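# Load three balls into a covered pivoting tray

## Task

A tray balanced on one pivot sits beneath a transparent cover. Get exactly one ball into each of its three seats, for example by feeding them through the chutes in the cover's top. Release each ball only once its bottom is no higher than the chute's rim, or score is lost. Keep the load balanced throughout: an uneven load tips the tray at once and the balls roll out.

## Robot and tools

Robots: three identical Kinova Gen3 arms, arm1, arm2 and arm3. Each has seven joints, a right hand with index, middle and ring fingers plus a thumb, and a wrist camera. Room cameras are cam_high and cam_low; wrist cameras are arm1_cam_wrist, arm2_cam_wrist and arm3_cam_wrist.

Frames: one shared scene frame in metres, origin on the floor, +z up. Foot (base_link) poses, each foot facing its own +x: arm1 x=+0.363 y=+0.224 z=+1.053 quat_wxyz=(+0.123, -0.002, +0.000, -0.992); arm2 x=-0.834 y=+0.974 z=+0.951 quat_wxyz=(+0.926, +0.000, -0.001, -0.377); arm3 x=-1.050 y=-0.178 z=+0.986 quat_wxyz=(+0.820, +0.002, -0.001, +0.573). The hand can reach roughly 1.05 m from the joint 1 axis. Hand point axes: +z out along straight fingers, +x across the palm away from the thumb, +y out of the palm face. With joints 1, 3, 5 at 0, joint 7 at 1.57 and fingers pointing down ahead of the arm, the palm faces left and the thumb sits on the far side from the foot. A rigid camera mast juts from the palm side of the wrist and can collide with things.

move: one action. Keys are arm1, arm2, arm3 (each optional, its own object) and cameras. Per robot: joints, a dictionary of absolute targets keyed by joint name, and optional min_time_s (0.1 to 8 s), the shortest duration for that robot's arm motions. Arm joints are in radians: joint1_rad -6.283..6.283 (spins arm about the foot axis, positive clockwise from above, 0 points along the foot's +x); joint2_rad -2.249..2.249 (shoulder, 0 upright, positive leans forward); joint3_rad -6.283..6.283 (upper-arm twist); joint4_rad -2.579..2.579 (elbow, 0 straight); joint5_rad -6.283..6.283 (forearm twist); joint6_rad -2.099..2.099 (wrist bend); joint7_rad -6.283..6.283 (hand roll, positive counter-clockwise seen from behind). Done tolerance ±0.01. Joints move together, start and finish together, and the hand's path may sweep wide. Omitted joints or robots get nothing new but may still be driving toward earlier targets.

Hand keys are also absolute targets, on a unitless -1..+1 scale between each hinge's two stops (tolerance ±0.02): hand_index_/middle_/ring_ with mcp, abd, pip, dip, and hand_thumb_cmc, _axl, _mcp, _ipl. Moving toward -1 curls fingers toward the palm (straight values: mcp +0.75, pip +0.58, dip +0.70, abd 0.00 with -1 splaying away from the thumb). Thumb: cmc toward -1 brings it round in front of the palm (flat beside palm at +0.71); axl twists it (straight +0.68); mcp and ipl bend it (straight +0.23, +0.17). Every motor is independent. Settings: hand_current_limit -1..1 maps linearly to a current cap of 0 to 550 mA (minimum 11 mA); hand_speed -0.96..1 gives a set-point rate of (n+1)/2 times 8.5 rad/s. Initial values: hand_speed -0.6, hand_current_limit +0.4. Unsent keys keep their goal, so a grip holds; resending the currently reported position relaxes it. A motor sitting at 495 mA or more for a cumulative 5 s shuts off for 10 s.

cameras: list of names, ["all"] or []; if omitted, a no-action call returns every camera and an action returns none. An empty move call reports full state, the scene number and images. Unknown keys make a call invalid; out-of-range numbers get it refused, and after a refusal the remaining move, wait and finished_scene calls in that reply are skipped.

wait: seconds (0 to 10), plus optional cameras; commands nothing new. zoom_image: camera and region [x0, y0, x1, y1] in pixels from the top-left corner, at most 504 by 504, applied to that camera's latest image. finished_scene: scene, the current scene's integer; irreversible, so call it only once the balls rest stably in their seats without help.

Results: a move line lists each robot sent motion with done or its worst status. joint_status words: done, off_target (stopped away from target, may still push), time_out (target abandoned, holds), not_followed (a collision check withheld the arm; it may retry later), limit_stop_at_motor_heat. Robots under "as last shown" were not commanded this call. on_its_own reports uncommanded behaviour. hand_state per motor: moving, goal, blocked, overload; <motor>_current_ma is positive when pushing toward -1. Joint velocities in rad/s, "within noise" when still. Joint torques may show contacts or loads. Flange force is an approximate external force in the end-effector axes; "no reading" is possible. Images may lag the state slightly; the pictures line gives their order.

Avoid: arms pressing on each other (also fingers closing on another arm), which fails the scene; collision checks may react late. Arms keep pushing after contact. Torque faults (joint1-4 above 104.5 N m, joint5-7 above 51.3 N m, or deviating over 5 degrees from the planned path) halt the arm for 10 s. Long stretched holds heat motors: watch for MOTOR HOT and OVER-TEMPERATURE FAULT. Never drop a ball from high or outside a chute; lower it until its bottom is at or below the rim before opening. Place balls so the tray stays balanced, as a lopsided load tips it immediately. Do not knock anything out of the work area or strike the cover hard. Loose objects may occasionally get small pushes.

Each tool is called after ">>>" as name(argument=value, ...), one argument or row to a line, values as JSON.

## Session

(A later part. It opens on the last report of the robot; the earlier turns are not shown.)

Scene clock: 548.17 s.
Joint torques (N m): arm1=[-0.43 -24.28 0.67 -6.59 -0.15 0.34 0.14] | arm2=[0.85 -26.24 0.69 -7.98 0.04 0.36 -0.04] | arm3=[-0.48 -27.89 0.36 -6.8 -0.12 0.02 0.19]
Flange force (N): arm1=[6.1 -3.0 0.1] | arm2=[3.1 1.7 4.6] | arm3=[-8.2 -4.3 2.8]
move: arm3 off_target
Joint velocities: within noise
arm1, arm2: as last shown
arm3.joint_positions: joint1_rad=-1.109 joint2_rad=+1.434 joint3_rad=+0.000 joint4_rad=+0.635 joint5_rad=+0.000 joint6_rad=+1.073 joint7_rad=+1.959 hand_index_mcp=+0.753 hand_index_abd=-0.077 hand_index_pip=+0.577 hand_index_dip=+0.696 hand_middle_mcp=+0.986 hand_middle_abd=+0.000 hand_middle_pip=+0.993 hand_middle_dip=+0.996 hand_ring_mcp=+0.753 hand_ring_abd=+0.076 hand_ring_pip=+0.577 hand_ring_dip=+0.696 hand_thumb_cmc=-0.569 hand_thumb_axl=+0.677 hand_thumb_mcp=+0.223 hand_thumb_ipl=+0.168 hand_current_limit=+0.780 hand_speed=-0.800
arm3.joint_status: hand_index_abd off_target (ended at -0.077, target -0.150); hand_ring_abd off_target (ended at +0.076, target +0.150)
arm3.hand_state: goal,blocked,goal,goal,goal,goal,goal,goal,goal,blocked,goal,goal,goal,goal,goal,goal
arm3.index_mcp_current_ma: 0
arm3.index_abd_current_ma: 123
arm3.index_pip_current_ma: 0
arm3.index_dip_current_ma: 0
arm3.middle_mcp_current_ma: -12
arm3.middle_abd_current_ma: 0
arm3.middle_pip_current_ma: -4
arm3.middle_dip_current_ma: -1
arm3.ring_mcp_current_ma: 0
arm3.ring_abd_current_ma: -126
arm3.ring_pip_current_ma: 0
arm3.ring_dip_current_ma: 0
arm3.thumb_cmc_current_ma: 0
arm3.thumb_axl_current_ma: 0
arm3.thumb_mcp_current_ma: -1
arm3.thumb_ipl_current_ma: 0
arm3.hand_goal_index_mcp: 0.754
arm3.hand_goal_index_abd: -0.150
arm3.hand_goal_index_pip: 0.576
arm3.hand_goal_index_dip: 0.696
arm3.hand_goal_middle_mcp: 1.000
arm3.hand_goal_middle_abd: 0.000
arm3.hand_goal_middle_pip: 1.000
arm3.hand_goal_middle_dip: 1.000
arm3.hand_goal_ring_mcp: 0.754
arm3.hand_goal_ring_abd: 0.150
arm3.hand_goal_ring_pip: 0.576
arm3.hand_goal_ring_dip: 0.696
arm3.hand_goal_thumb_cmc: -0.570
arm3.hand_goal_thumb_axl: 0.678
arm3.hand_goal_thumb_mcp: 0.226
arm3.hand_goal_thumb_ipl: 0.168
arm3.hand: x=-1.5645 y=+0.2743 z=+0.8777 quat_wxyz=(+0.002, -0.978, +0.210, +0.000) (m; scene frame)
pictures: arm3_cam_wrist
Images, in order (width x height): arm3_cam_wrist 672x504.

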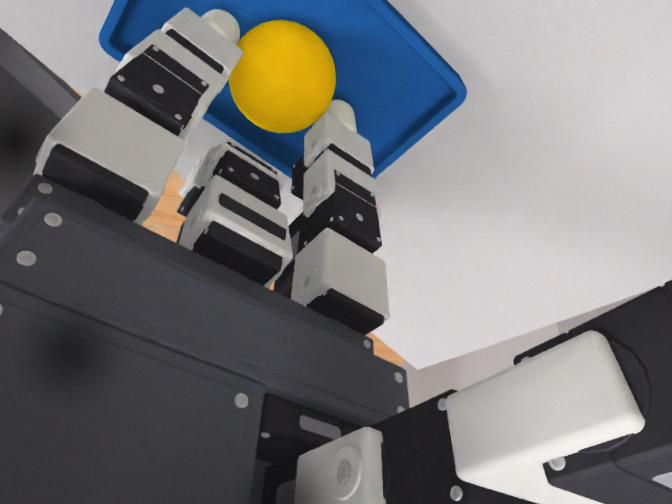

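>>> move(
  arm3={"joints":{"hand_index_abd":-0.39,"hand_ring_abd":0.39}},
  cameras=[],
)

>>> move(
  arm1={"joints":{"joint1_rad":0.4007,"joint2_rad":0.5053,"joint4_rad":1.7358,"joint6_rad":0.9005,"joint7_rad":2.9781},"min_time_s":6},
  arm2={"joints":{"joint1_rad":0.1045,"joint2_rad":0.3181,"joint4_rad":1.6623,"joint6_rad":1.1612,"joint7_rad":2.6546},"min_time_s":6},
  arm3={"joints":{"joint2_rad":1.3289,"joint4_rad":0.6817,"joint6_rad":1.1310},"min_time_s":2.8},
  cameras=["arm1_cam_wrist","arm2_cam_wrist","arm3_cam_wrist","cam_high"],
)

Scene clock: 614.60 s.
Joint torques (N m): arm1=[-0.46 -24.29 0.67 -6.61 -0.15 0.33 0.12] | arm2=[0.88 -26.26 0.67 -7.99 0.03 0.39 -0.02] | arm3=[-0.47 -28.15 0.38 -6.88 -0.07 0.08 0.18]
Flange force (N): arm1=[6.1 -3.2 0.0] | arm2=[3.2 1.8 4.7] | arm3=[-8.2 -4.3 3.3]
move: arm3 off_target
Joint velocities: within noise
arm1, arm2: as last shown
arm3.joint_positions: joint1_rad=-1.109 joint2_rad=+1.434 joint3_rad=+0.000 joint4_rad=+0.635 joint5_rad=+0.000 joint6_rad=+1.072 joint7_rad=+1.959 hand_index_mcp=+0.753 hand_index_abd=-0.082 hand_index_pip=+0.577 hand_index_dip=+0.696 hand_middle_mcp=+0.986 hand_middle_abd=+0.000 hand_middle_pip=+0.993 hand_middle_dip=+0.996 hand_ring_mcp=+0.753 hand_ring_abd=+0.081 hand_ring_pip=+0.577 hand_ring_dip=+0.696 hand_thumb_cmc=-0.569 hand_thumb_axl=+0.677 hand_thumb_mcp=+0.223 hand_thumb_ipl=+0.168 hand_current_limit=+0.780 hand_speed=-0.800
arm3.joint_status: hand_index_abd off_target (ended at -0.082, target -0.390); hand_ring_abd off_target (ended at +0.081, target +0.390)
arm3.hand_state: goal,blocked,goal,goal,goal,goal,goal,goal,goal,blocked,goal,goal,goal,goal,goal,goal
arm3.index_mcp_current_ma: 0
arm3.index_abd_current_ma: 489
arm3.index_pip_current_ma: 0
arm3.index_dip_current_ma: 0
arm3.middle_mcp_current_ma: -12
arm3.middle_abd_current_ma: 0
arm3.middle_pip_current_ma: -4
arm3.middle_dip_current_ma: -1
arm3.ring_mcp_current_ma: 0
arm3.ring_abd_current_ma: -489
arm3.ring_pip_current_ma: 0
arm3.ring_dip_current_ma: 0
arm3.thumb_cmc_current_ma: 0
arm3.thumb_axl_current_ma: 0
arm3.thumb_mcp_current_ma: -1
arm3.thumb_ipl_current_ma: 0
arm3.hand_goal_index_mcp: 0.754
arm3.hand_goal_index_abd: -0.390
arm3.hand_goal_index_pip: 0.576
arm3.hand_goal_index_dip: 0.696
arm3.hand_goal_middle_mcp: 1.000
arm3.hand_goal_middle_abd: 0.000
arm3.hand_goal_middle_pip: 1.000
arm3.hand_goal_middle_dip: 1.000
arm3.hand_goal_ring_mcp: 0.754
arm3.hand_goal_ring_abd: 0.390
arm3.hand_goal_ring_pip: 0.576
arm3.hand_goal_ring_dip: 0.696
arm3.hand_goal_thumb_cmc: -0.570
arm3.hand_goal_thumb_axl: 0.678
arm3.hand_goal_thumb_mcp: 0.226
arm3.hand_goal_thumb_ipl: 0.168
arm3.hand: x=-1.5645 y=+0.2743 z=+0.8777 quat_wxyz=(+0.002, -0.978, +0.210, +0.000) (m; scene frame)
pictures: none
No camera images: "cameras" was empty.

Scene clock: 621.00 s.
Joint torques (N m): arm1=[-0.61 -15.85 0.52 -7.87 -0.07 0.44 0.09] | arm2=[0.72 -15.14 0.47 -9.02 0.11 0.43 -0.03] | arm3=[-0.52 -28.65 0.39 -7.43 -0.14 0.03 0.17]
Flange force (N): arm1=[1.5 5.1 3.2] | arm2=[-0.7 2.1 5.7] | arm3=[-7.6 -4.1 3.3]
move: arm1 done; arm2 done; arm3 done
Joint velocities: within noise
arm1.joint_positions: joint1_rad=+0.401 joint2_rad=+0.505 joint3_rad=+0.000 joint4_rad=+1.736 joint5_rad=+0.000 joint6_rad=+0.900 joint7_rad=+2.978 hand_index_mcp=+0.753 hand_index_abd=-0.075 hand_index_pip=+0.577 hand_index_dip=+0.696 hand_middle_mcp=+0.988 hand_middle_abd=+0.000 hand_middle_pip=+0.992 hand_middle_dip=+0.997 hand_ring_mcp=+0.753 hand_ring_abd=+0.086 hand_ring_pip=+0.577 hand_ring_dip=+0.696 hand_thumb_cmc=-0.569 hand_thumb_axl=+0.677 hand_thumb_mcp=+0.223 hand_thumb_ipl=+0.168 hand_current_limit=+0.780 hand_speed=-0.800
arm1.joint_status: all done
arm1.hand_state: goal,blocked,goal,goal,goal,goal,goal,goal,goal,blocked,goal,goal,goal,goal,goal,goal
arm1.index_mcp_current_ma: -2
arm1.index_abd_current_ma: 490
arm1.index_pip_current_ma: 1
arm1.index_dip_current_ma: 0
arm1.middle_mcp_current_ma: -37
arm1.middle_abd_current_ma: 0
arm1.middle_pip_current_ma: -21
arm1.middle_dip_current_ma: -8
arm1.ring_mcp_current_ma: -2
arm1.ring_abd_current_ma: -489
arm1.ring_pip_current_ma: 1
arm1.ring_dip_current_ma: 0
arm1.thumb_cmc_current_ma: 3
arm1.thumb_axl_current_ma: -2
arm1.thumb_mcp_current_ma: -8
arm1.thumb_ipl_current_ma: -1
arm1.hand_goal_index_mcp: 0.754
arm1.hand_goal_index_abd: -0.220
arm1.hand_goal_index_pip: 0.576
arm1.hand_goal_index_dip: 0.696
arm1.hand_goal_middle_mcp: 1.000
arm1.hand_goal_middle_abd: 0.000
arm1.hand_goal_middle_pip: 1.000
arm1.hand_goal_middle_dip: 1.000
arm1.hand_goal_ring_mcp: 0.754
arm1.hand_goal_ring_abd: 0.220
arm1.hand_goal_ring_pip: 0.576
arm1.hand_goal_ring_dip: 0.696
arm1.hand_goal_thumb_cmc: -0.570
arm1.hand_goal_thumb_axl: 0.678
arm1.hand_goal_thumb_mcp: 0.226
arm1.hand_goal_thumb_ipl: 0.168
arm1.hand: x=-0.0038 y=+0.2697 z=+1.2108 quat_wxyz=(+0.000, +0.810, +0.587, -0.002) (m; scene frame)
arm2.joint_positions: joint1_rad=+0.104 joint2_rad=+0.318 joint3_rad=+0.000 joint4_rad=+1.662 joint5_rad=+0.000 joint6_rad=+1.161 joint7_rad=+2.655 hand_index_mcp=+0.753 hand_index_abd=-0.079 hand_index_pip=+0.577 hand_index_dip=+0.696 hand_middle_mcp=+0.988 hand_middle_abd=+0.000 hand_middle_pip=+0.993 hand_middle_dip=+0.996 hand_ring_mcp=+0.753 hand_ring_abd=+0.081 hand_ring_pip=+0.577 hand_ring_dip=+0.696 hand_thumb_cmc=-0.569 hand_thumb_axl=+0.677 hand_thumb_mcp=+0.224 hand_thumb_ipl=+0.168 hand_current_limit=+0.780 hand_speed=-0.800
arm2.joint_status: all done
arm2.hand_state: goal,blocked,goal,goal,goal,goal,goal,goal,goal,blocked,goal,goal,goal,goal,goal,goal
arm2.index_mcp_current_ma: 0
arm2.index_abd_current_ma: 490
arm2.index_pip_current_ma: 0
arm2.index_dip_current_ma: 0
arm2.middle_mcp_current_ma: -15
arm2.middle_abd_current_ma: 0
arm2.middle_pip_current_ma: -6
arm2.middle_dip_current_ma: -3
arm2.ring_mcp_current_ma: 0
arm2.ring_abd_current_ma: -489
arm2.ring_pip_current_ma: 0
arm2.ring_dip_current_ma: 0
arm2.thumb_cmc_current_ma: 1
arm2.thumb_axl_current_ma: 0
arm2.thumb_mcp_current_ma: -2
arm2.thumb_ipl_current_ma: 0
arm2.hand_goal_index_mcp: 0.754
arm2.hand_goal_index_abd: -0.310
arm2.hand_goal_index_pip: 0.576
arm2.hand_goal_index_dip: 0.696
arm2.hand_goal_middle_mcp: 1.000
arm2.hand_goal_middle_abd: 0.000
arm2.hand_goal_middle_pip: 1.000
arm2.hand_goal_middle_dip: 1.000
arm2.hand_goal_ring_mcp: 0.754
arm2.hand_goal_ring_abd: 0.310
arm2.hand_goal_ring_pip: 0.576
arm2.hand_goal_ring_dip: 0.696
arm2.hand_goal_thumb_cmc: -0.570
arm2.hand_goal_thumb_axl: 0.678
arm2.hand_goal_thumb_mcp: 0.226
arm2.hand_goal_thumb_ipl: 0.168
arm2.hand: x=-0.5806 y=+0.7231 z=+1.2099 quat_wxyz=(+0.001, -0.103, +0.995, +0.000) (m; scene frame)
arm3.joint_positions: joint1_rad=-1.109 joint2_rad=+1.329 joint3_rad=+0.000 joint4_rad=+0.682 joint5_rad=+0.000 joint6_rad=+1.131 joint7_rad=+1.959 hand_index_mcp=+0.753 hand_index_abd=-0.082 hand_index_pip=+0.577 hand_index_dip=+0.696 hand_middle_mcp=+0.986 hand_middle_abd=+0.000 hand_middle_pip=+0.993 hand_middle_dip=+0.996 hand_ring_mcp=+0.753 hand_ring_abd=+0.081 hand_ring_pip=+0.577 hand_ring_dip=+0.696 hand_thumb_cmc=-0.569 hand_thumb_axl=+0.677 hand_thumb_mcp=+0.223 hand_thumb_ipl=+0.168 hand_current_limit=+0.780 hand_speed=-0.800
arm3.joint_status: all done
arm3.hand_state: goal,blocked,goal,goal,goal,goal,goal,goal,goal,blocked,goal,goal,goal,goal,goal,goal
arm3.index_mcp_current_ma: 0
arm3.index_abd_current_ma: 490
arm3.index_pip_current_ma: 0
arm3.index_dip_current_ma: 0
arm3.middle_mcp_current_ma: -12
arm3.middle_abd_current_ma: 0
arm3.middle_pip_current_ma: -4
arm3.middle_dip_current_ma: -1
arm3.ring_mcp_current_ma: 0
arm3.ring_abd_current_ma: -489
arm3.ring_pip_current_ma: 0
arm3.ring_dip_current_ma: 0
arm3.thumb_cmc_current_ma: 0
arm3.thumb_axl_current_ma: 0
arm3.thumb_mcp_current_ma: -1
arm3.thumb_ipl_current_ma: 0
arm3.hand_goal_index_mcp: 0.754
arm3.hand_goal_index_abd: -0.390
arm3.hand_goal_index_pip: 0.576
arm3.hand_goal_index_dip: 0.696
arm3.hand_goal_middle_mcp: 1.000
arm3.hand_goal_middle_abd: 0.000
arm3.hand_goal_middle_pip: 1.000
arm3.hand_goal_middle_dip: 1.000
arm3.hand_goal_ring_mcp: 0.754
arm3.hand_goal_ring_abd: 0.390
arm3.hand_goal_ring_pip: 0.576
arm3.hand_goal_ring_dip: 0.696
arm3.hand_goal_thumb_cmc: -0.570
arm3.hand_goal_thumb_axl: 0.678
arm3.hand_goal_thumb_mcp: 0.226
arm3.hand_goal_thumb_ipl: 0.168
arm3.hand: x=-1.5645 y=+0.2740 z=+0.9377 quat_wxyz=(+0.002, -0.978, +0.210, +0.000) (m; scene frame)
pictures: arm1_cam_wrist, arm2_cam_wrist, arm3_cam_wrist, cam_high
Images, in order (width x height): arm1_cam_wrist 672x504, arm2_cam_wrist 672x504, arm3_cam_wrist 672x504, cam_high 672x504.

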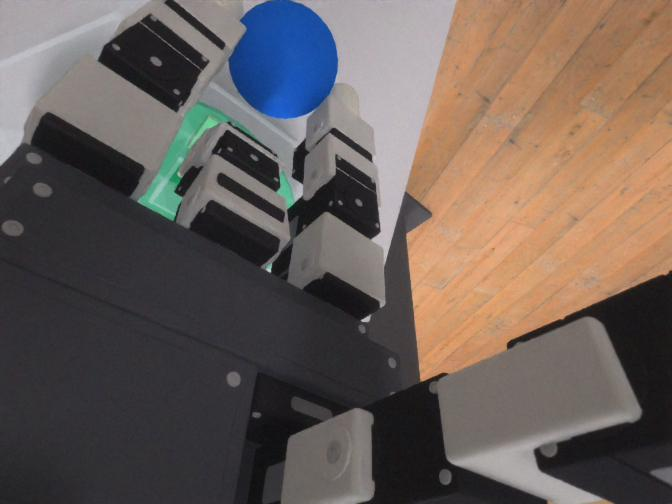

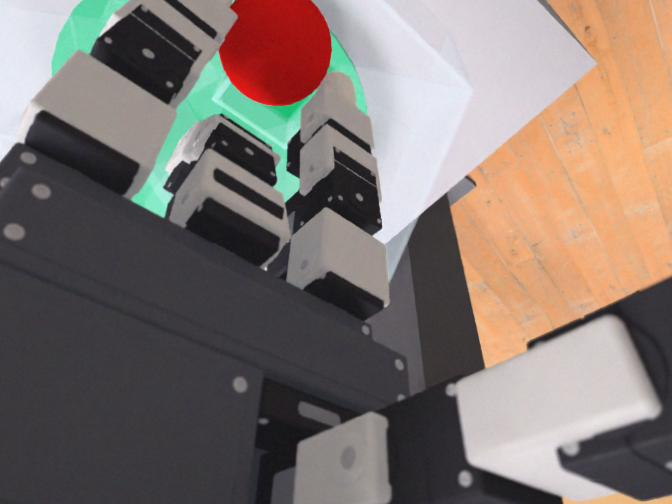

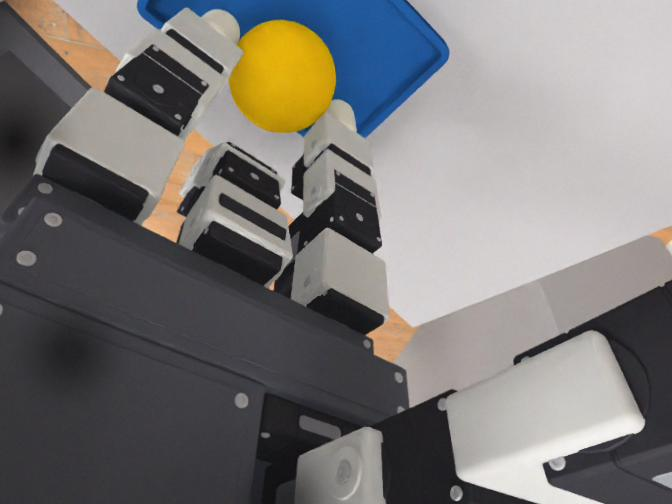

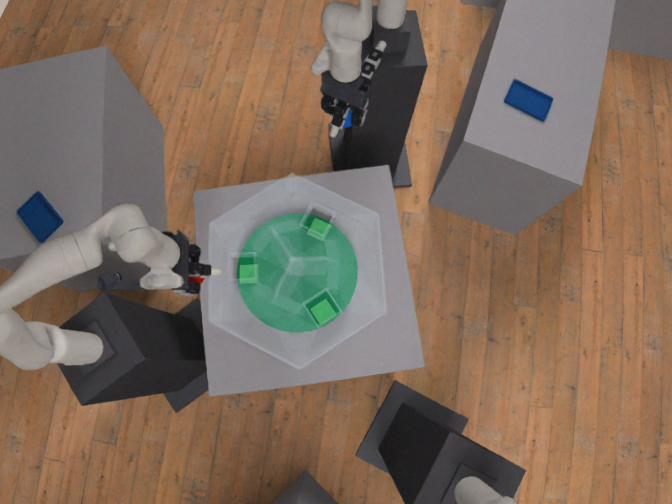

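>>> move(
  arm1={"joints":{"joint2_rad":1.3292,"joint4_rad":0.3035,"joint6_rad":1.5089},"min_time_s":4.5},
  arm2={"joints":{"joint2_rad":0.6491,"joint4_rad":1.4219,"joint6_rad":1.0706},"min_time_s":4.5},
  arm3={"joints":{"joint1_rad":0.3616,"joint2_rad":0.3541,"joint4_rad":1.7282,"joint6_rad":1.0593,"joint7_rad":3.0130},"min_time_s":6},
  cameras=[],
)

>>> move(
  arm3={"joints":{"joint2_rad":1.0240,"joint4_rad":0.7699,"joint6_rad":1.3477},"min_time_s":4},
  cameras=["all"],
)

>>> zoom_image(
  camera="cam_low",
  region=[190, 130, 380, 230],
)

>>> zoom_image(
  camera="arm1_cam_wrist",
  region=[200, 0, 450, 190],
)

>>> zoom_image(
  camera="arm2_cam_wrist",
  region=[200, 0, 450, 190],
)

>>> zoom_image(
  camera="arm3_cam_wrist",
  region=[200, 0, 450, 190],
)

Scene clock: 648.37 s.
Joint torques (N m): arm1=[-0.57 -27.64 0.76 -9.81 -0.08 0.42 0.14] | arm2=[0.81 -20.93 0.61 -8.74 0.1 0.41 -0.04] | arm3=[-0.68 -15.26 0.15 -7.07 -0.03 0.04 0.19]
Flange force (N): arm1=no reading | arm2=[-0.3 2.8 5.5] | arm3=[0.6 -3.5 0.9]
move: arm1 done; arm2 done; arm3 done
Joint velocities: within noise
arm1.joint_positions: joint1_rad=+0.401 joint2_rad=+1.329 joint3_rad=+0.000 joint4_rad=+0.303 joint5_rad=+0.000 joint6_rad=+1.509 joint7_rad=+2.978 hand_index_mcp=+0.753 hand_index_abd=-0.075 hand_index_pip=+0.577 hand_index_dip=+0.696 hand_middle_mcp=+0.988 hand_middle_abd=+0.000 hand_middle_pip=+0.992 hand_middle_dip=+0.997 hand_ring_mcp=+0.753 hand_ring_abd=+0.086 hand_ring_pip=+0.577 hand_ring_dip=+0.696 hand_thumb_cmc=-0.569 hand_thumb_axl=+0.677 hand_thumb_mcp=+0.223 hand_thumb_ipl=+0.168 hand_current_limit=+0.780 hand_speed=-0.800
arm1.joint_status: all done
arm1.hand_state: goal,blocked,goal,goal,goal,goal,goal,goal,goal,blocked,goal,goal,goal,goal,goal,goal
arm1.index_mcp_current_ma: -3
arm1.index_abd_current_ma: 490
arm1.index_pip_current_ma: 1
arm1.index_dip_current_ma: 0
arm1.middle_mcp_current_ma: -37
arm1.middle_abd_current_ma: 0
arm1.middle_pip_current_ma: -21
arm1.middle_dip_current_ma: -8
arm1.ring_mcp_current_ma: -3
arm1.ring_abd_current_ma: -489
arm1.ring_pip_current_ma: 1
arm1.ring_dip_current_ma: 0
arm1.thumb_cmc_current_ma: 3
arm1.thumb_axl_current_ma: -2
arm1.thumb_mcp_current_ma: -8
arm1.thumb_ipl_current_ma: -1
arm1.hand_goal_index_mcp: 0.754
arm1.hand_goal_index_abd: -0.220
arm1.hand_goal_index_pip: 0.576
arm1.hand_goal_index_dip: 0.696
arm1.hand_goal_middle_mcp: 1.000
arm1.hand_goal_middle_abd: 0.000
arm1.hand_goal_middle_pip: 1.000
arm1.hand_goal_middle_dip: 1.000
arm1.hand_goal_ring_mcp: 0.754
arm1.hand_goal_ring_abd: 0.220
arm1.hand_goal_ring_pip: 0.576
arm1.hand_goal_ring_dip: 0.696
arm1.hand_goal_thumb_cmc: -0.570
arm1.hand_goal_thumb_axl: 0.678
arm1.hand_goal_thumb_mcp: 0.226
arm1.hand_goal_thumb_ipl: 0.168
arm1.hand: x=-0.2732 y=+0.3113 z=+1.1200 quat_wxyz=(+0.000, +0.810, +0.587, -0.002) (m; scene frame)
arm2.joint_positions: joint1_rad=+0.105 joint2_rad=+0.649 joint3_rad=+0.000 joint4_rad=+1.422 joint5_rad=+0.000 joint6_rad=+1.071 joint7_rad=+2.655 hand_index_mcp=+0.753 hand_index_abd=-0.079 hand_index_pip=+0.577 hand_index_dip=+0.696 hand_middle_mcp=+0.988 hand_middle_abd=+0.000 hand_middle_pip=+0.993 hand_middle_dip=+0.996 hand_ring_mcp=+0.753 hand_ring_abd=+0.081 hand_ring_pip=+0.577 hand_ring_dip=+0.696 hand_thumb_cmc=-0.569 hand_thumb_axl=+0.677 hand_thumb_mcp=+0.224 hand_thumb_ipl=+0.168 hand_current_limit=+0.780 hand_speed=-0.800
arm2.joint_status: all done
arm2.hand_state: goal,blocked,goal,goal,goal,goal,goal,goal,goal,blocked,goal,goal,goal,goal,goal,goal
arm2.index_mcp_current_ma: 0
arm2.index_abd_current_ma: 489
arm2.index_pip_current_ma: 0
arm2.index_dip_current_ma: 0
arm2.middle_mcp_current_ma: -15
arm2.middle_abd_current_ma: 0
arm2.middle_pip_current_ma: -6
arm2.middle_dip_current_ma: -3
arm2.ring_mcp_current_ma: 0
arm2.ring_abd_current_ma: -489
arm2.ring_pip_current_ma: 0
arm2.ring_dip_current_ma: 0
arm2.thumb_cmc_current_ma: 1
arm2.thumb_axl_current_ma: 0
arm2.thumb_mcp_current_ma: -2
arm2.thumb_ipl_current_ma: 0
arm2.hand_goal_index_mcp: 0.754
arm2.hand_goal_index_abd: -0.310
arm2.hand_goal_index_pip: 0.576
arm2.hand_goal_index_dip: 0.696
arm2.hand_goal_middle_mcp: 1.000
arm2.hand_goal_middle_abd: 0.000
arm2.hand_goal_middle_pip: 1.000
arm2.hand_goal_middle_dip: 1.000
arm2.hand_goal_ring_mcp: 0.754
arm2.hand_goal_ring_abd: 0.310
arm2.hand_goal_ring_pip: 0.576
arm2.hand_goal_ring_dip: 0.696
arm2.hand_goal_thumb_cmc: -0.570
arm2.hand_goal_thumb_axl: 0.678
arm2.hand_goal_thumb_mcp: 0.226
arm2.hand_goal_thumb_ipl: 0.168
arm2.hand: x=-0.5099 y=+0.6383 z=+1.1201 quat_wxyz=(+0.001, -0.103, +0.995, +0.000) (m; scene frame)
arm3.joint_positions: joint1_rad=+0.362 joint2_rad=+0.354 joint3_rad=+0.000 joint4_rad=+1.728 joint5_rad=+0.000 joint6_rad=+1.059 joint7_rad=+3.013 hand_index_mcp=+0.753 hand_index_abd=-0.083 hand_index_pip=+0.577 hand_index_dip=+0.696 hand_middle_mcp=+0.986 hand_middle_abd=+0.000 hand_middle_pip=+0.993 hand_middle_dip=+0.996 hand_ring_mcp=+0.753 hand_ring_abd=+0.081 hand_ring_pip=+0.577 hand_ring_dip=+0.696 hand_thumb_cmc=-0.569 hand_thumb_axl=+0.677 hand_thumb_mcp=+0.223 hand_thumb_ipl=+0.168 hand_current_limit=+0.780 hand_speed=-0.800
arm3.joint_status: all done
arm3.hand_state: goal,blocked,goal,goal,goal,goal,goal,goal,goal,blocked,goal,goal,goal,goal,goal,goal
arm3.index_mcp_current_ma: 0
arm3.index_abd_current_ma: 490
arm3.index_pip_current_ma: 0
arm3.index_dip_current_ma: 0
arm3.middle_mcp_current_ma: -12
arm3.middle_abd_current_ma: 0
arm3.middle_pip_current_ma: -4
arm3.middle_dip_current_ma: -1
arm3.ring_mcp_current_ma: 0
arm3.ring_abd_current_ma: -489
arm3.ring_pip_current_ma: 0
arm3.ring_dip_current_ma: 0
arm3.thumb_cmc_current_ma: 0
arm3.thumb_axl_current_ma: 0
arm3.thumb_mcp_current_ma: -1
arm3.thumb_ipl_current_ma: 0
arm3.hand_goal_index_mcp: 0.754
arm3.hand_goal_index_abd: -0.390
arm3.hand_goal_index_pip: 0.576
arm3.hand_goal_index_dip: 0.696
arm3.hand_goal_middle_mcp: 1.000
arm3.hand_goal_middle_abd: 0.000
arm3.hand_goal_middle_pip: 1.000
arm3.hand_goal_middle_dip: 1.000
arm3.hand_goal_ring_mcp: 0.754
arm3.hand_goal_ring_abd: 0.390
arm3.hand_goal_ring_pip: 0.576
arm3.hand_goal_ring_dip: 0.696
arm3.hand_goal_thumb_cmc: -0.570
arm3.hand_goal_thumb_axl: 0.678
arm3.hand_goal_thumb_mcp: 0.226
arm3.hand_goal_thumb_ipl: 0.168
arm3.hand: x=-0.8354 y=+0.0831 z=+1.2110 quat_wxyz=(+0.002, -0.913, +0.408, +0.001) (m; scene frame)
pictures: none
No camera images: "cameras" was empty.

Scene clock: 652.77 s.
Joint torques (N m): arm1=[-0.52 -27.65 0.77 -9.79 -0.09 0.43 0.12] | arm2=[0.8 -20.86 0.55 -8.66 0.09 0.43 -0.06] | arm3=[-0.68 -26.88 0.38 -8 -0.04 0.05 0.17]
Flange force (N): arm1=no reading | arm2=[-0.3 2.6 5.3] | arm3=[-0.1 -8.2 1.2]
move: arm3 done
Joint velocities: within noise
arm1.joint_positions: joint1_rad=+0.401 joint2_rad=+1.329 joint3_rad=+0.000 joint4_rad=+0.303 joint5_rad=+0.000 joint6_rad=+1.509 joint7_rad=+2.978 hand_index_mcp=+0.753 hand_index_abd=-0.075 hand_index_pip=+0.577 hand_index_dip=+0.696 hand_middle_mcp=+0.988 hand_middle_abd=+0.000 hand_middle_pip=+0.992 hand_middle_dip=+0.997 hand_ring_mcp=+0.753 hand_ring_abd=+0.086 hand_ring_pip=+0.577 hand_ring_dip=+0.696 hand_thumb_cmc=-0.569 hand_thumb_axl=+0.677 hand_thumb_mcp=+0.223 hand_thumb_ipl=+0.168 hand_current_limit=+0.780 hand_speed=-0.800
arm1.joint_status: not commanded
arm1.hand_state: goal,blocked,goal,goal,goal,goal,goal,goal,goal,blocked,goal,goal,goal,goal,goal,goal
arm1.index_mcp_current_ma: -3
arm1.index_abd_current_ma: 490
arm1.index_pip_current_ma: 1
arm1.index_dip_current_ma: 0
arm1.middle_mcp_current_ma: -37
arm1.middle_abd_current_ma: 0
arm1.middle_pip_current_ma: -21
arm1.middle_dip_current_ma: -8
arm1.ring_mcp_current_ma: -3
arm1.ring_abd_current_ma: -489
arm1.ring_pip_current_ma: 1
arm1.ring_dip_current_ma: 0
arm1.thumb_cmc_current_ma: 3
arm1.thumb_axl_current_ma: -2
arm1.thumb_mcp_current_ma: -8
arm1.thumb_ipl_current_ma: -1
arm1.hand_goal_index_mcp: 0.754
arm1.hand_goal_index_abd: -0.220
arm1.hand_goal_index_pip: 0.576
arm1.hand_goal_index_dip: 0.696
arm1.hand_goal_middle_mcp: 1.000
arm1.hand_goal_middle_abd: 0.000
arm1.hand_goal_middle_pip: 1.000
arm1.hand_goal_middle_dip: 1.000
arm1.hand_goal_ring_mcp: 0.754
arm1.hand_goal_ring_abd: 0.220
arm1.hand_goal_ring_pip: 0.576
arm1.hand_goal_ring_dip: 0.696
arm1.hand_goal_thumb_cmc: -0.570
arm1.hand_goal_thumb_axl: 0.678
arm1.hand_goal_thumb_mcp: 0.226
arm1.hand_goal_thumb_ipl: 0.168
arm1.hand: x=-0.2732 y=+0.3113 z=+1.1200 quat_wxyz=(+0.000, +0.810, +0.587, -0.002) (m; scene frame)
arm2: as last shown
arm2.index_abd_current_ma: 490
arm3.joint_positions: joint1_rad=+0.362 joint2_rad=+1.024 joint3_rad=+0.000 joint4_rad=+0.770 joint5_rad=+0.000 joint6_rad=+1.348 joint7_rad=+3.013 hand_index_mcp=+0.753 hand_index_abd=-0.083 hand_index_pip=+0.577 hand_index_dip=+0.696 hand_middle_mcp=+0.986 hand_middle_abd=+0.000 hand_middle_pip=+0.993 hand_middle_dip=+0.996 hand_ring_mcp=+0.753 hand_ring_abd=+0.081 hand_ring_pip=+0.577 hand_ring_dip=+0.696 hand_thumb_cmc=-0.569 hand_thumb_axl=+0.677 hand_thumb_mcp=+0.223 hand_thumb_ipl=+0.168 hand_current_limit=+0.780 hand_speed=-0.800
arm3.joint_status: all done
arm3.hand_state: goal,blocked,goal,goal,goal,goal,goal,goal,goal,blocked,goal,goal,goal,goal,goal,goal
arm3.index_mcp_current_ma: 0
arm3.index_abd_current_ma: 490
arm3.index_pip_current_ma: 0
arm3.index_dip_current_ma: 0
arm3.middle_mcp_current_ma: -12
arm3.middle_abd_current_ma: 0
arm3.middle_pip_current_ma: -4
arm3.middle_dip_current_ma: -1
arm3.ring_mcp_current_ma: 0
arm3.ring_abd_current_ma: -489
arm3.ring_pip_current_ma: 0
arm3.ring_dip_current_ma: 0
arm3.thumb_cmc_current_ma: 0
arm3.thumb_axl_current_ma: 0
arm3.thumb_mcp_current_ma: -1
arm3.thumb_ipl_current_ma: 0
arm3.hand_goal_index_mcp: 0.754
arm3.hand_goal_index_abd: -0.390
arm3.hand_goal_index_pip: 0.576
arm3.hand_goal_index_dip: 0.696
arm3.hand_goal_middle_mcp: 1.000
arm3.hand_goal_middle_abd: 0.000
arm3.hand_goal_middle_pip: 1.000
arm3.hand_goal_middle_dip: 1.000
arm3.hand_goal_ring_mcp: 0.754
arm3.hand_goal_ring_abd: 0.390
arm3.hand_goal_ring_pip: 0.576
arm3.hand_goal_ring_dip: 0.696
arm3.hand_goal_thumb_cmc: -0.570
arm3.hand_goal_thumb_axl: 0.678
arm3.hand_goal_thumb_mcp: 0.226
arm3.hand_goal_thumb_ipl: 0.168
arm3.hand: x=-0.6747 y=+0.2697 z=+1.1202 quat_wxyz=(+0.002, -0.913, +0.408, +0.001) (m; scene frame)
pictures: arm1_cam_wrist, arm2_cam_wrist, arm3_cam_wrist, cam_high, cam_low
Images, in order (width x height): arm1_cam_wrist 672x504, arm2_cam_wrist 672x504, arm3_cam_wrist 672x504, cam_high 672x504, cam_low 672x504.

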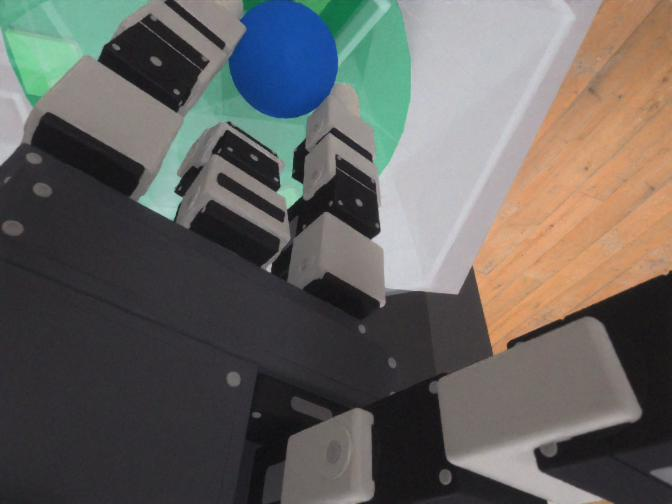

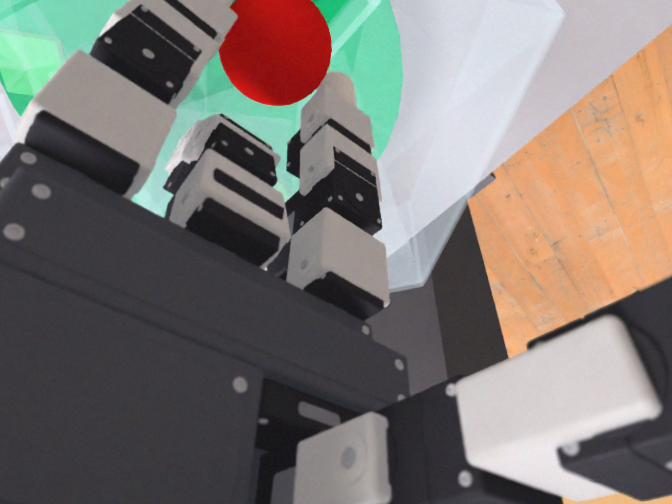

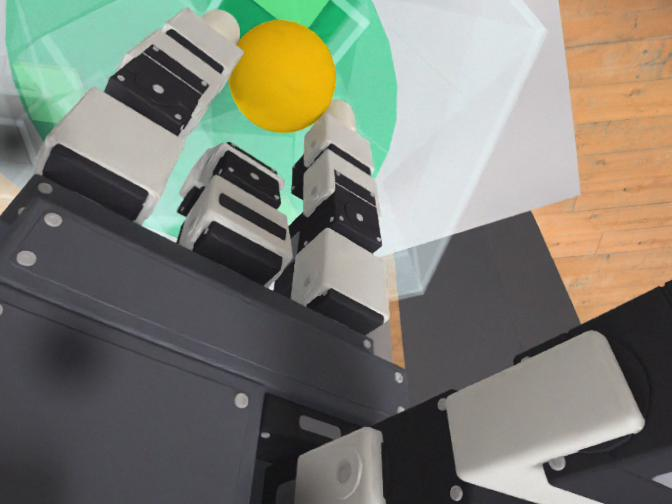

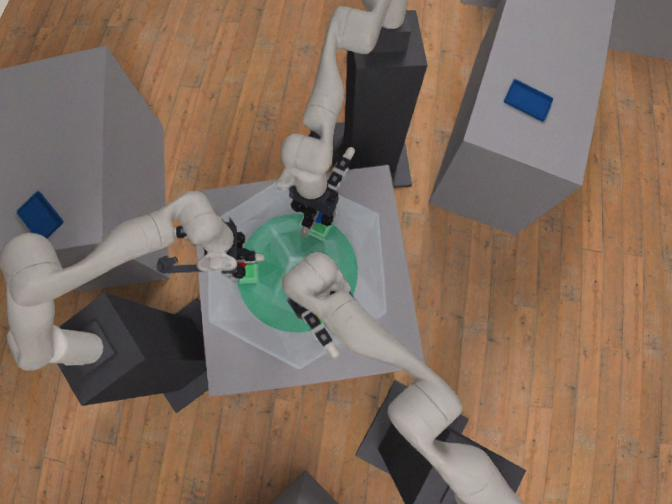

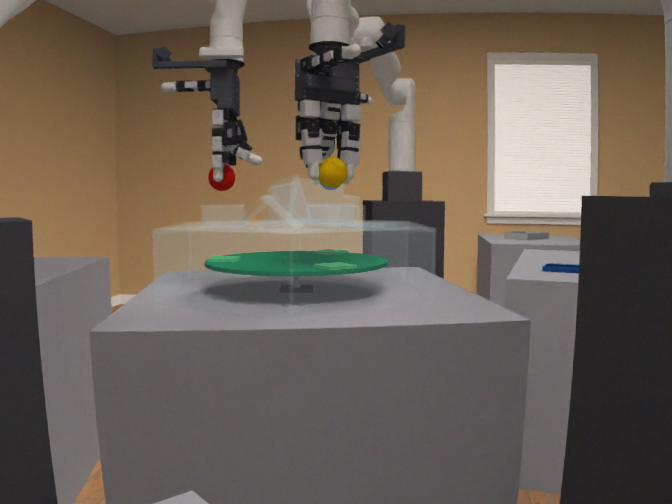

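Scaled by 2.653 from the camera's 672x504 image, which has a finer 960x720 frame.

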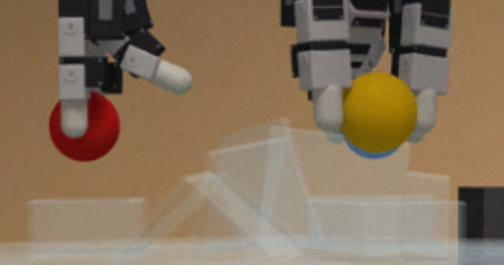

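Scaled by 2.016 from the camera's 672x504 image, which has a finer 960x720 frame.

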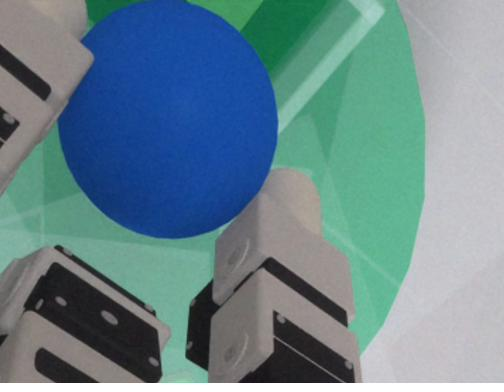

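Scaled by 2.016 from the camera's 672x504 image, which has a finer 960x720 frame.

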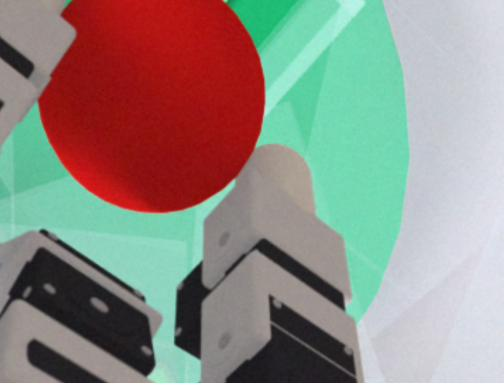

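Scaled by 2.016 from the camera's 672x504 image, which has a finer 960x720 frame.

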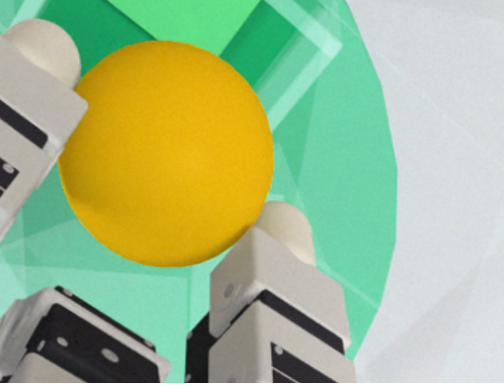

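>>> zoom_image(
  camera="cam_low",
  region=[195, 170, 255, 220],
)

>>> zoom_image(
  camera="cam_low",
  region=[295, 170, 370, 220],
)

Scaled by 8.400 from the camera's 672x504 image, which has a finer 960x720 frame.

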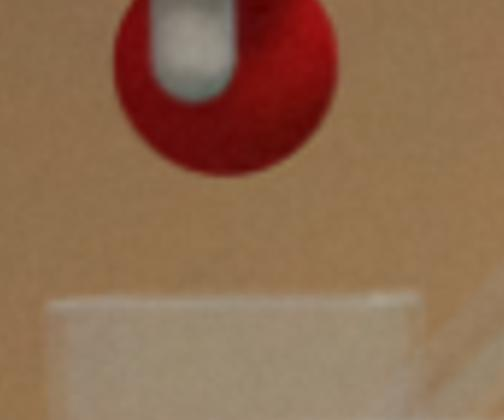

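Scaled by 6.720 from the camera's 672x504 image, which has a finer 960x720 frame.

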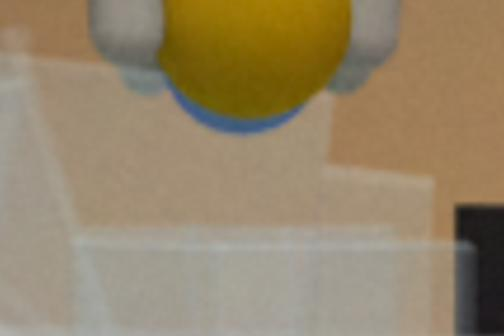

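>>> zoom_image(
  camera="arm3_cam_wrist",
  region=[320, 0, 420, 75],
)

>>> zoom_image(
  camera="arm1_cam_wrist",
  region=[320, 0, 420, 75],
)

>>> zoom_image(
  camera="arm2_cam_wrist",
  region=[320, 0, 420, 75],
)

>>> zoom_image(
  camera="cam_high",
  region=[200, 170, 400, 370],
)

Scaled by 5.040 from the camera's 672x504 image, which has a finer 960x720 frame.

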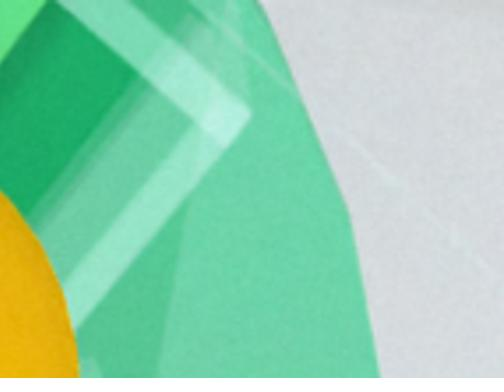

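Scaled by 5.040 from the camera's 672x504 image, which has a finer 960x720 frame.

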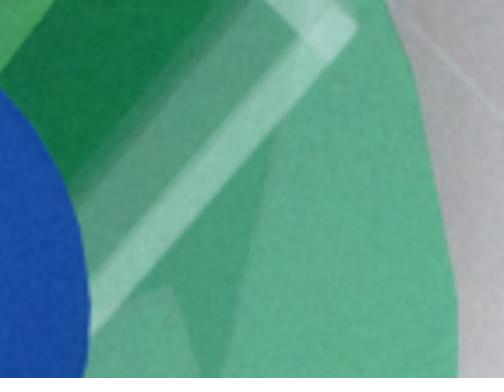

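Scaled by 5.040 from the camera's 672x504 image, which has a finer 960x720 frame.

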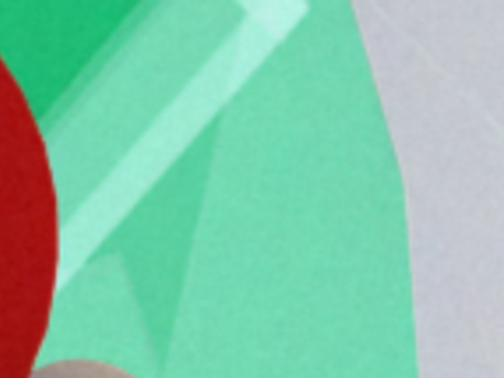

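Scaled by 2.520 from the camera's 672x504 image, which has a finer 960x720 frame.

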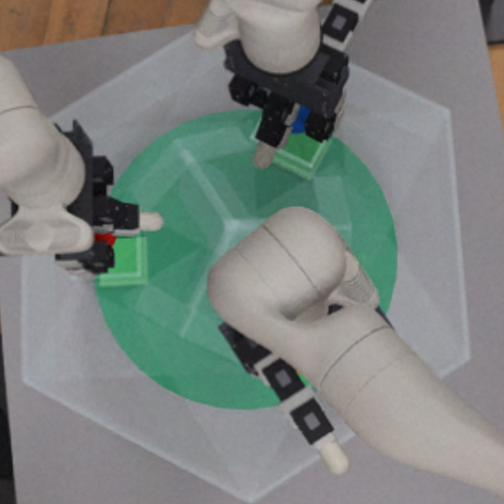

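>>> move(
  arm1={"joints":{"joint1_rad":0.4044,"joint2_rad":1.3149,"joint4_rad":0.4164,"joint6_rad":1.4102,"joint7_rad":2.9939},"min_time_s":2},
  arm2={"joints":{"joint1_rad":0.1044,"joint2_rad":0.6765,"joint4_rad":1.4422,"joint6_rad":1.0229,"joint7_rad":2.6667},"min_time_s":2},
  arm3={"joints":{"joint1_rad":0.3728,"joint2_rad":1.0524,"joint4_rad":0.7898,"joint6_rad":1.2994,"joint7_rad":3.0364},"min_time_s":2},
  cameras=["arm1_cam_wrist","arm2_cam_wrist","arm3_cam_wrist","cam_low"],
)

>>> zoom_image(
  camera="arm1_cam_wrist",
  region=[210, 0, 410, 130],
)

>>> zoom_image(
  camera="arm2_cam_wrist",
  region=[210, 0, 410, 130],
)

>>> zoom_image(
  camera="arm3_cam_wrist",
  region=[210, 0, 410, 130],
)

>>> zoom_image(
  camera="cam_low",
  region=[195, 170, 255, 220],
)

>>> zoom_image(
  camera="cam_low",
  region=[295, 170, 370, 220],
)

Scene clock: 845.80 s.
Joint torques (N m): arm1=[-0.59 -27.46 0.77 -9.64 -0.09 0.39 0.14] | arm2=[0.78 -21.15 0.61 -8.51 0.09 0.4 -0.05] | arm3=[-0.7 -27.03 0.38 -7.91 -0.04 0.05 0.16]
Flange force (N): arm1=no reading | arm2=[-0.3 2.8 5.4] | arm3=[0.2 -7.8 1.5]
move: arm1 done; arm2 done; arm3 done
Joint velocities: within noise
arm1.joint_positions: joint1_rad=+0.404 joint2_rad=+1.315 joint3_rad=+0.000 joint4_rad=+0.416 joint5_rad=+0.000 joint6_rad=+1.410 joint7_rad=+2.994 hand_index_mcp=+0.753 hand_index_abd=-0.075 hand_index_pip=+0.577 hand_index_dip=+0.696 hand_middle_mcp=+0.988 hand_middle_abd=+0.000 hand_middle_pip=+0.992 hand_middle_dip=+0.997 hand_ring_mcp=+0.753 hand_ring_abd=+0.086 hand_ring_pip=+0.577 hand_ring_dip=+0.696 hand_thumb_cmc=-0.569 hand_thumb_axl=+0.677 hand_thumb_mcp=+0.223 hand_thumb_ipl=+0.168 hand_current_limit=+0.780 hand_speed=-0.800
arm1.joint_status: all done
arm1.hand_state: goal,blocked,goal,goal,goal,goal,goal,goal,goal,blocked,goal,goal,goal,goal,goal,goal
arm1.index_mcp_current_ma: -3
arm1.index_abd_current_ma: 490
arm1.index_pip_current_ma: 1
arm1.index_dip_current_ma: 0
arm1.middle_mcp_current_ma: -37
arm1.middle_abd_current_ma: 0
arm1.middle_pip_current_ma: -21
arm1.middle_dip_current_ma: -8
arm1.ring_mcp_current_ma: -2
arm1.ring_abd_current_ma: -489
arm1.ring_pip_current_ma: 1
arm1.ring_dip_current_ma: 0
arm1.thumb_cmc_current_ma: 3
arm1.thumb_axl_current_ma: -2
arm1.thumb_mcp_current_ma: -8
arm1.thumb_ipl_current_ma: -1
arm1.hand_goal_index_mcp: 0.754
arm1.hand_goal_index_abd: -0.220
arm1.hand_goal_index_pip: 0.576
arm1.hand_goal_index_dip: 0.696
arm1.hand_goal_middle_mcp: 1.000
arm1.hand_goal_middle_abd: 0.000
arm1.hand_goal_middle_pip: 1.000
arm1.hand_goal_middle_dip: 1.000
arm1.hand_goal_ring_mcp: 0.754
arm1.hand_goal_ring_abd: 0.220
arm1.hand_goal_ring_pip: 0.576
arm1.hand_goal_ring_dip: 0.696
arm1.hand_goal_thumb_cmc: -0.570
arm1.hand_goal_thumb_axl: 0.678
arm1.hand_goal_thumb_mcp: 0.226
arm1.hand_goal_thumb_ipl: 0.168
arm1.hand: x=-0.2673 y=+0.3140 z=+1.0950 quat_wxyz=(-0.001, +0.806, +0.591, -0.002) (m; scene frame)
arm2.joint_positions: joint1_rad=+0.104 joint2_rad=+0.676 joint3_rad=+0.000 joint4_rad=+1.442 joint5_rad=+0.000 joint6_rad=+1.023 joint7_rad=+2.667 hand_index_mcp=+0.753 hand_index_abd=-0.079 hand_index_pip=+0.577 hand_index_dip=+0.696 hand_middle_mcp=+0.988 hand_middle_abd=+0.000 hand_middle_pip=+0.993 hand_middle_dip=+0.996 hand_ring_mcp=+0.753 hand_ring_abd=+0.081 hand_ring_pip=+0.577 hand_ring_dip=+0.696 hand_thumb_cmc=-0.569 hand_thumb_axl=+0.677 hand_thumb_mcp=+0.224 hand_thumb_ipl=+0.168 hand_current_limit=+0.780 hand_speed=-0.800
arm2.joint_status: all done
arm2.hand_state: goal,blocked,goal,goal,goal,goal,goal,goal,goal,blocked,goal,goal,goal,goal,goal,goal
arm2.index_mcp_current_ma: 0
arm2.index_abd_current_ma: 490
arm2.index_pip_current_ma: 0
arm2.index_dip_current_ma: 0
arm2.middle_mcp_current_ma: -15
arm2.middle_abd_current_ma: 0
arm2.middle_pip_current_ma: -6
arm2.middle_dip_current_ma: -3
arm2.ring_mcp_current_ma: 0
arm2.ring_abd_current_ma: -489
arm2.ring_pip_current_ma: 0
arm2.ring_dip_current_ma: 0
arm2.thumb_cmc_current_ma: 1
arm2.thumb_axl_current_ma: 0
arm2.thumb_mcp_current_ma: -2
arm2.thumb_ipl_current_ma: 0
arm2.hand_goal_index_mcp: 0.754
arm2.hand_goal_index_abd: -0.310
arm2.hand_goal_index_pip: 0.576
arm2.hand_goal_index_dip: 0.696
arm2.hand_goal_middle_mcp: 1.000
arm2.hand_goal_middle_abd: 0.000
arm2.hand_goal_middle_pip: 1.000
arm2.hand_goal_middle_dip: 1.000
arm2.hand_goal_ring_mcp: 0.754
arm2.hand_goal_ring_abd: 0.310
arm2.hand_goal_ring_pip: 0.576
arm2.hand_goal_ring_dip: 0.696
arm2.hand_goal_thumb_cmc: -0.570
arm2.hand_goal_thumb_axl: 0.678
arm2.hand_goal_thumb_mcp: 0.226
arm2.hand_goal_thumb_ipl: 0.168
arm2.hand: x=-0.5099 y=+0.6372 z=+1.1000 quat_wxyz=(+0.001, -0.109, +0.994, +0.000) (m; scene frame)
arm3.joint_positions: joint1_rad=+0.373 joint2_rad=+1.052 joint3_rad=+0.000 joint4_rad=+0.790 joint5_rad=+0.000 joint6_rad=+1.299 joint7_rad=+3.036 hand_index_mcp=+0.753 hand_index_abd=-0.083 hand_index_pip=+0.577 hand_index_dip=+0.696 hand_middle_mcp=+0.986 hand_middle_abd=+0.000 hand_middle_pip=+0.993 hand_middle_dip=+0.996 hand_ring_mcp=+0.753 hand_ring_abd=+0.081 hand_ring_pip=+0.577 hand_ring_dip=+0.696 hand_thumb_cmc=-0.569 hand_thumb_axl=+0.677 hand_thumb_mcp=+0.223 hand_thumb_ipl=+0.168 hand_current_limit=+0.780 hand_speed=-0.800
arm3.joint_status: all done
arm3.hand_state: goal,blocked,goal,goal,goal,goal,goal,goal,goal,blocked,goal,goal,goal,goal,goal,goal
arm3.index_mcp_current_ma: 0
arm3.index_abd_current_ma: 490
arm3.index_pip_current_ma: 0
arm3.index_dip_current_ma: 0
arm3.middle_mcp_current_ma: -12
arm3.middle_abd_current_ma: 0
arm3.middle_pip_current_ma: -4
arm3.middle_dip_current_ma: -1
arm3.ring_mcp_current_ma: 0
arm3.ring_abd_current_ma: -489
arm3.ring_pip_current_ma: 0
arm3.ring_dip_current_ma: 0
arm3.thumb_cmc_current_ma: 0
arm3.thumb_axl_current_ma: 0
arm3.thumb_mcp_current_ma: -1
arm3.thumb_ipl_current_ma: 0
arm3.hand_goal_index_mcp: 0.754
arm3.hand_goal_index_abd: -0.390
arm3.hand_goal_index_pip: 0.576
arm3.hand_goal_index_dip: 0.696
arm3.hand_goal_middle_mcp: 1.000
arm3.hand_goal_middle_abd: 0.000
arm3.hand_goal_middle_pip: 1.000
arm3.hand_goal_middle_dip: 1.000
arm3.hand_goal_ring_mcp: 0.754
arm3.hand_goal_ring_abd: 0.390
arm3.hand_goal_ring_pip: 0.576
arm3.hand_goal_ring_dip: 0.696
arm3.hand_goal_thumb_cmc: -0.570
arm3.hand_goal_thumb_axl: 0.678
arm3.hand_goal_thumb_mcp: 0.226
arm3.hand_goal_thumb_ipl: 0.168
arm3.hand: x=-0.6672 y=+0.2655 z=+1.0952 quat_wxyz=(+0.002, -0.915, +0.402, +0.001) (m; scene frame)
pictures: arm1_cam_wrist, arm2_cam_wrist, arm3_cam_wrist, cam_low
Images, in order (width x height): arm1_cam_wrist 672x504, arm2_cam_wrist 672x504, arm3_cam_wrist 672x504, cam_low 672x504.

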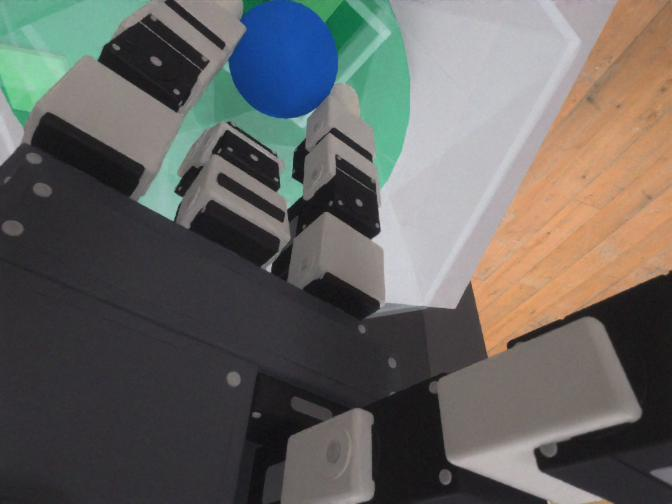

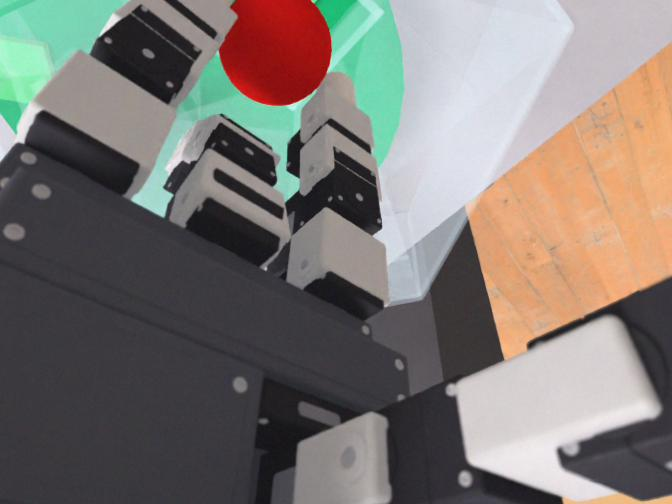

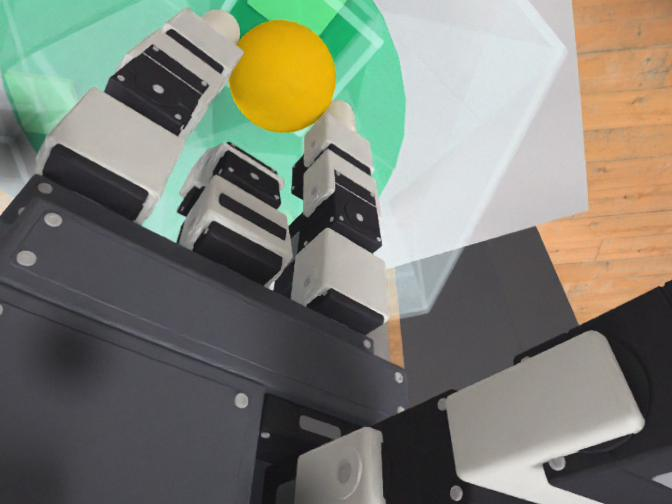

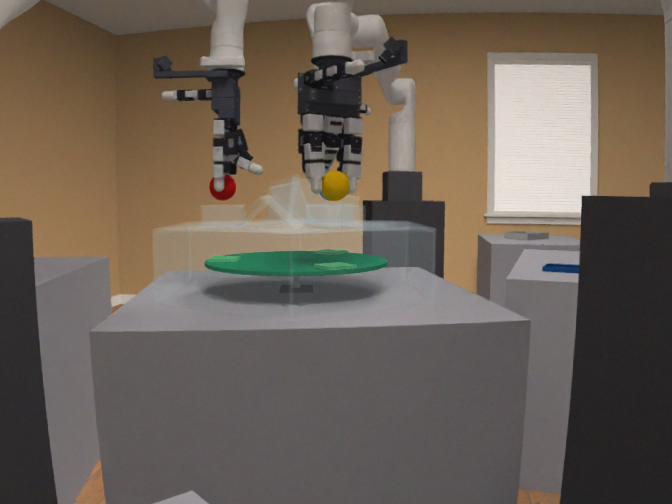

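Scaled by 2.520 from the camera's 672x504 image, which has a finer 960x720 frame.

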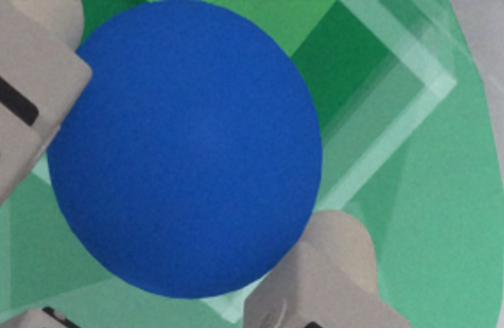

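Scaled by 2.520 from the camera's 672x504 image, which has a finer 960x720 frame.

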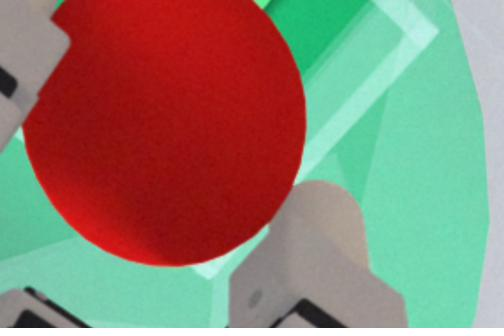

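Scaled by 2.520 from the camera's 672x504 image, which has a finer 960x720 frame.

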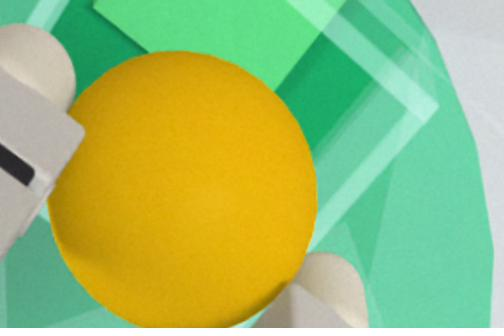

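Scaled by 8.400 from the camera's 672x504 image, which has a finer 960x720 frame.

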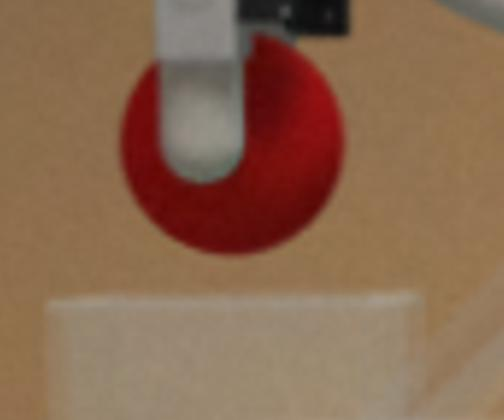

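Scaled by 6.720 from the camera's 672x504 image, which has a finer 960x720 frame.

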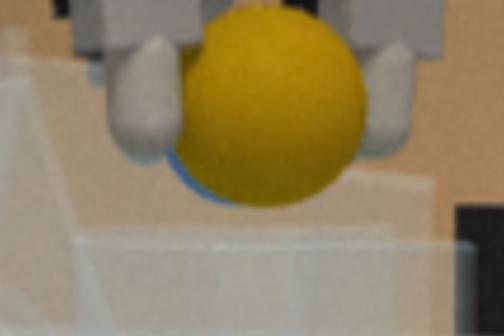

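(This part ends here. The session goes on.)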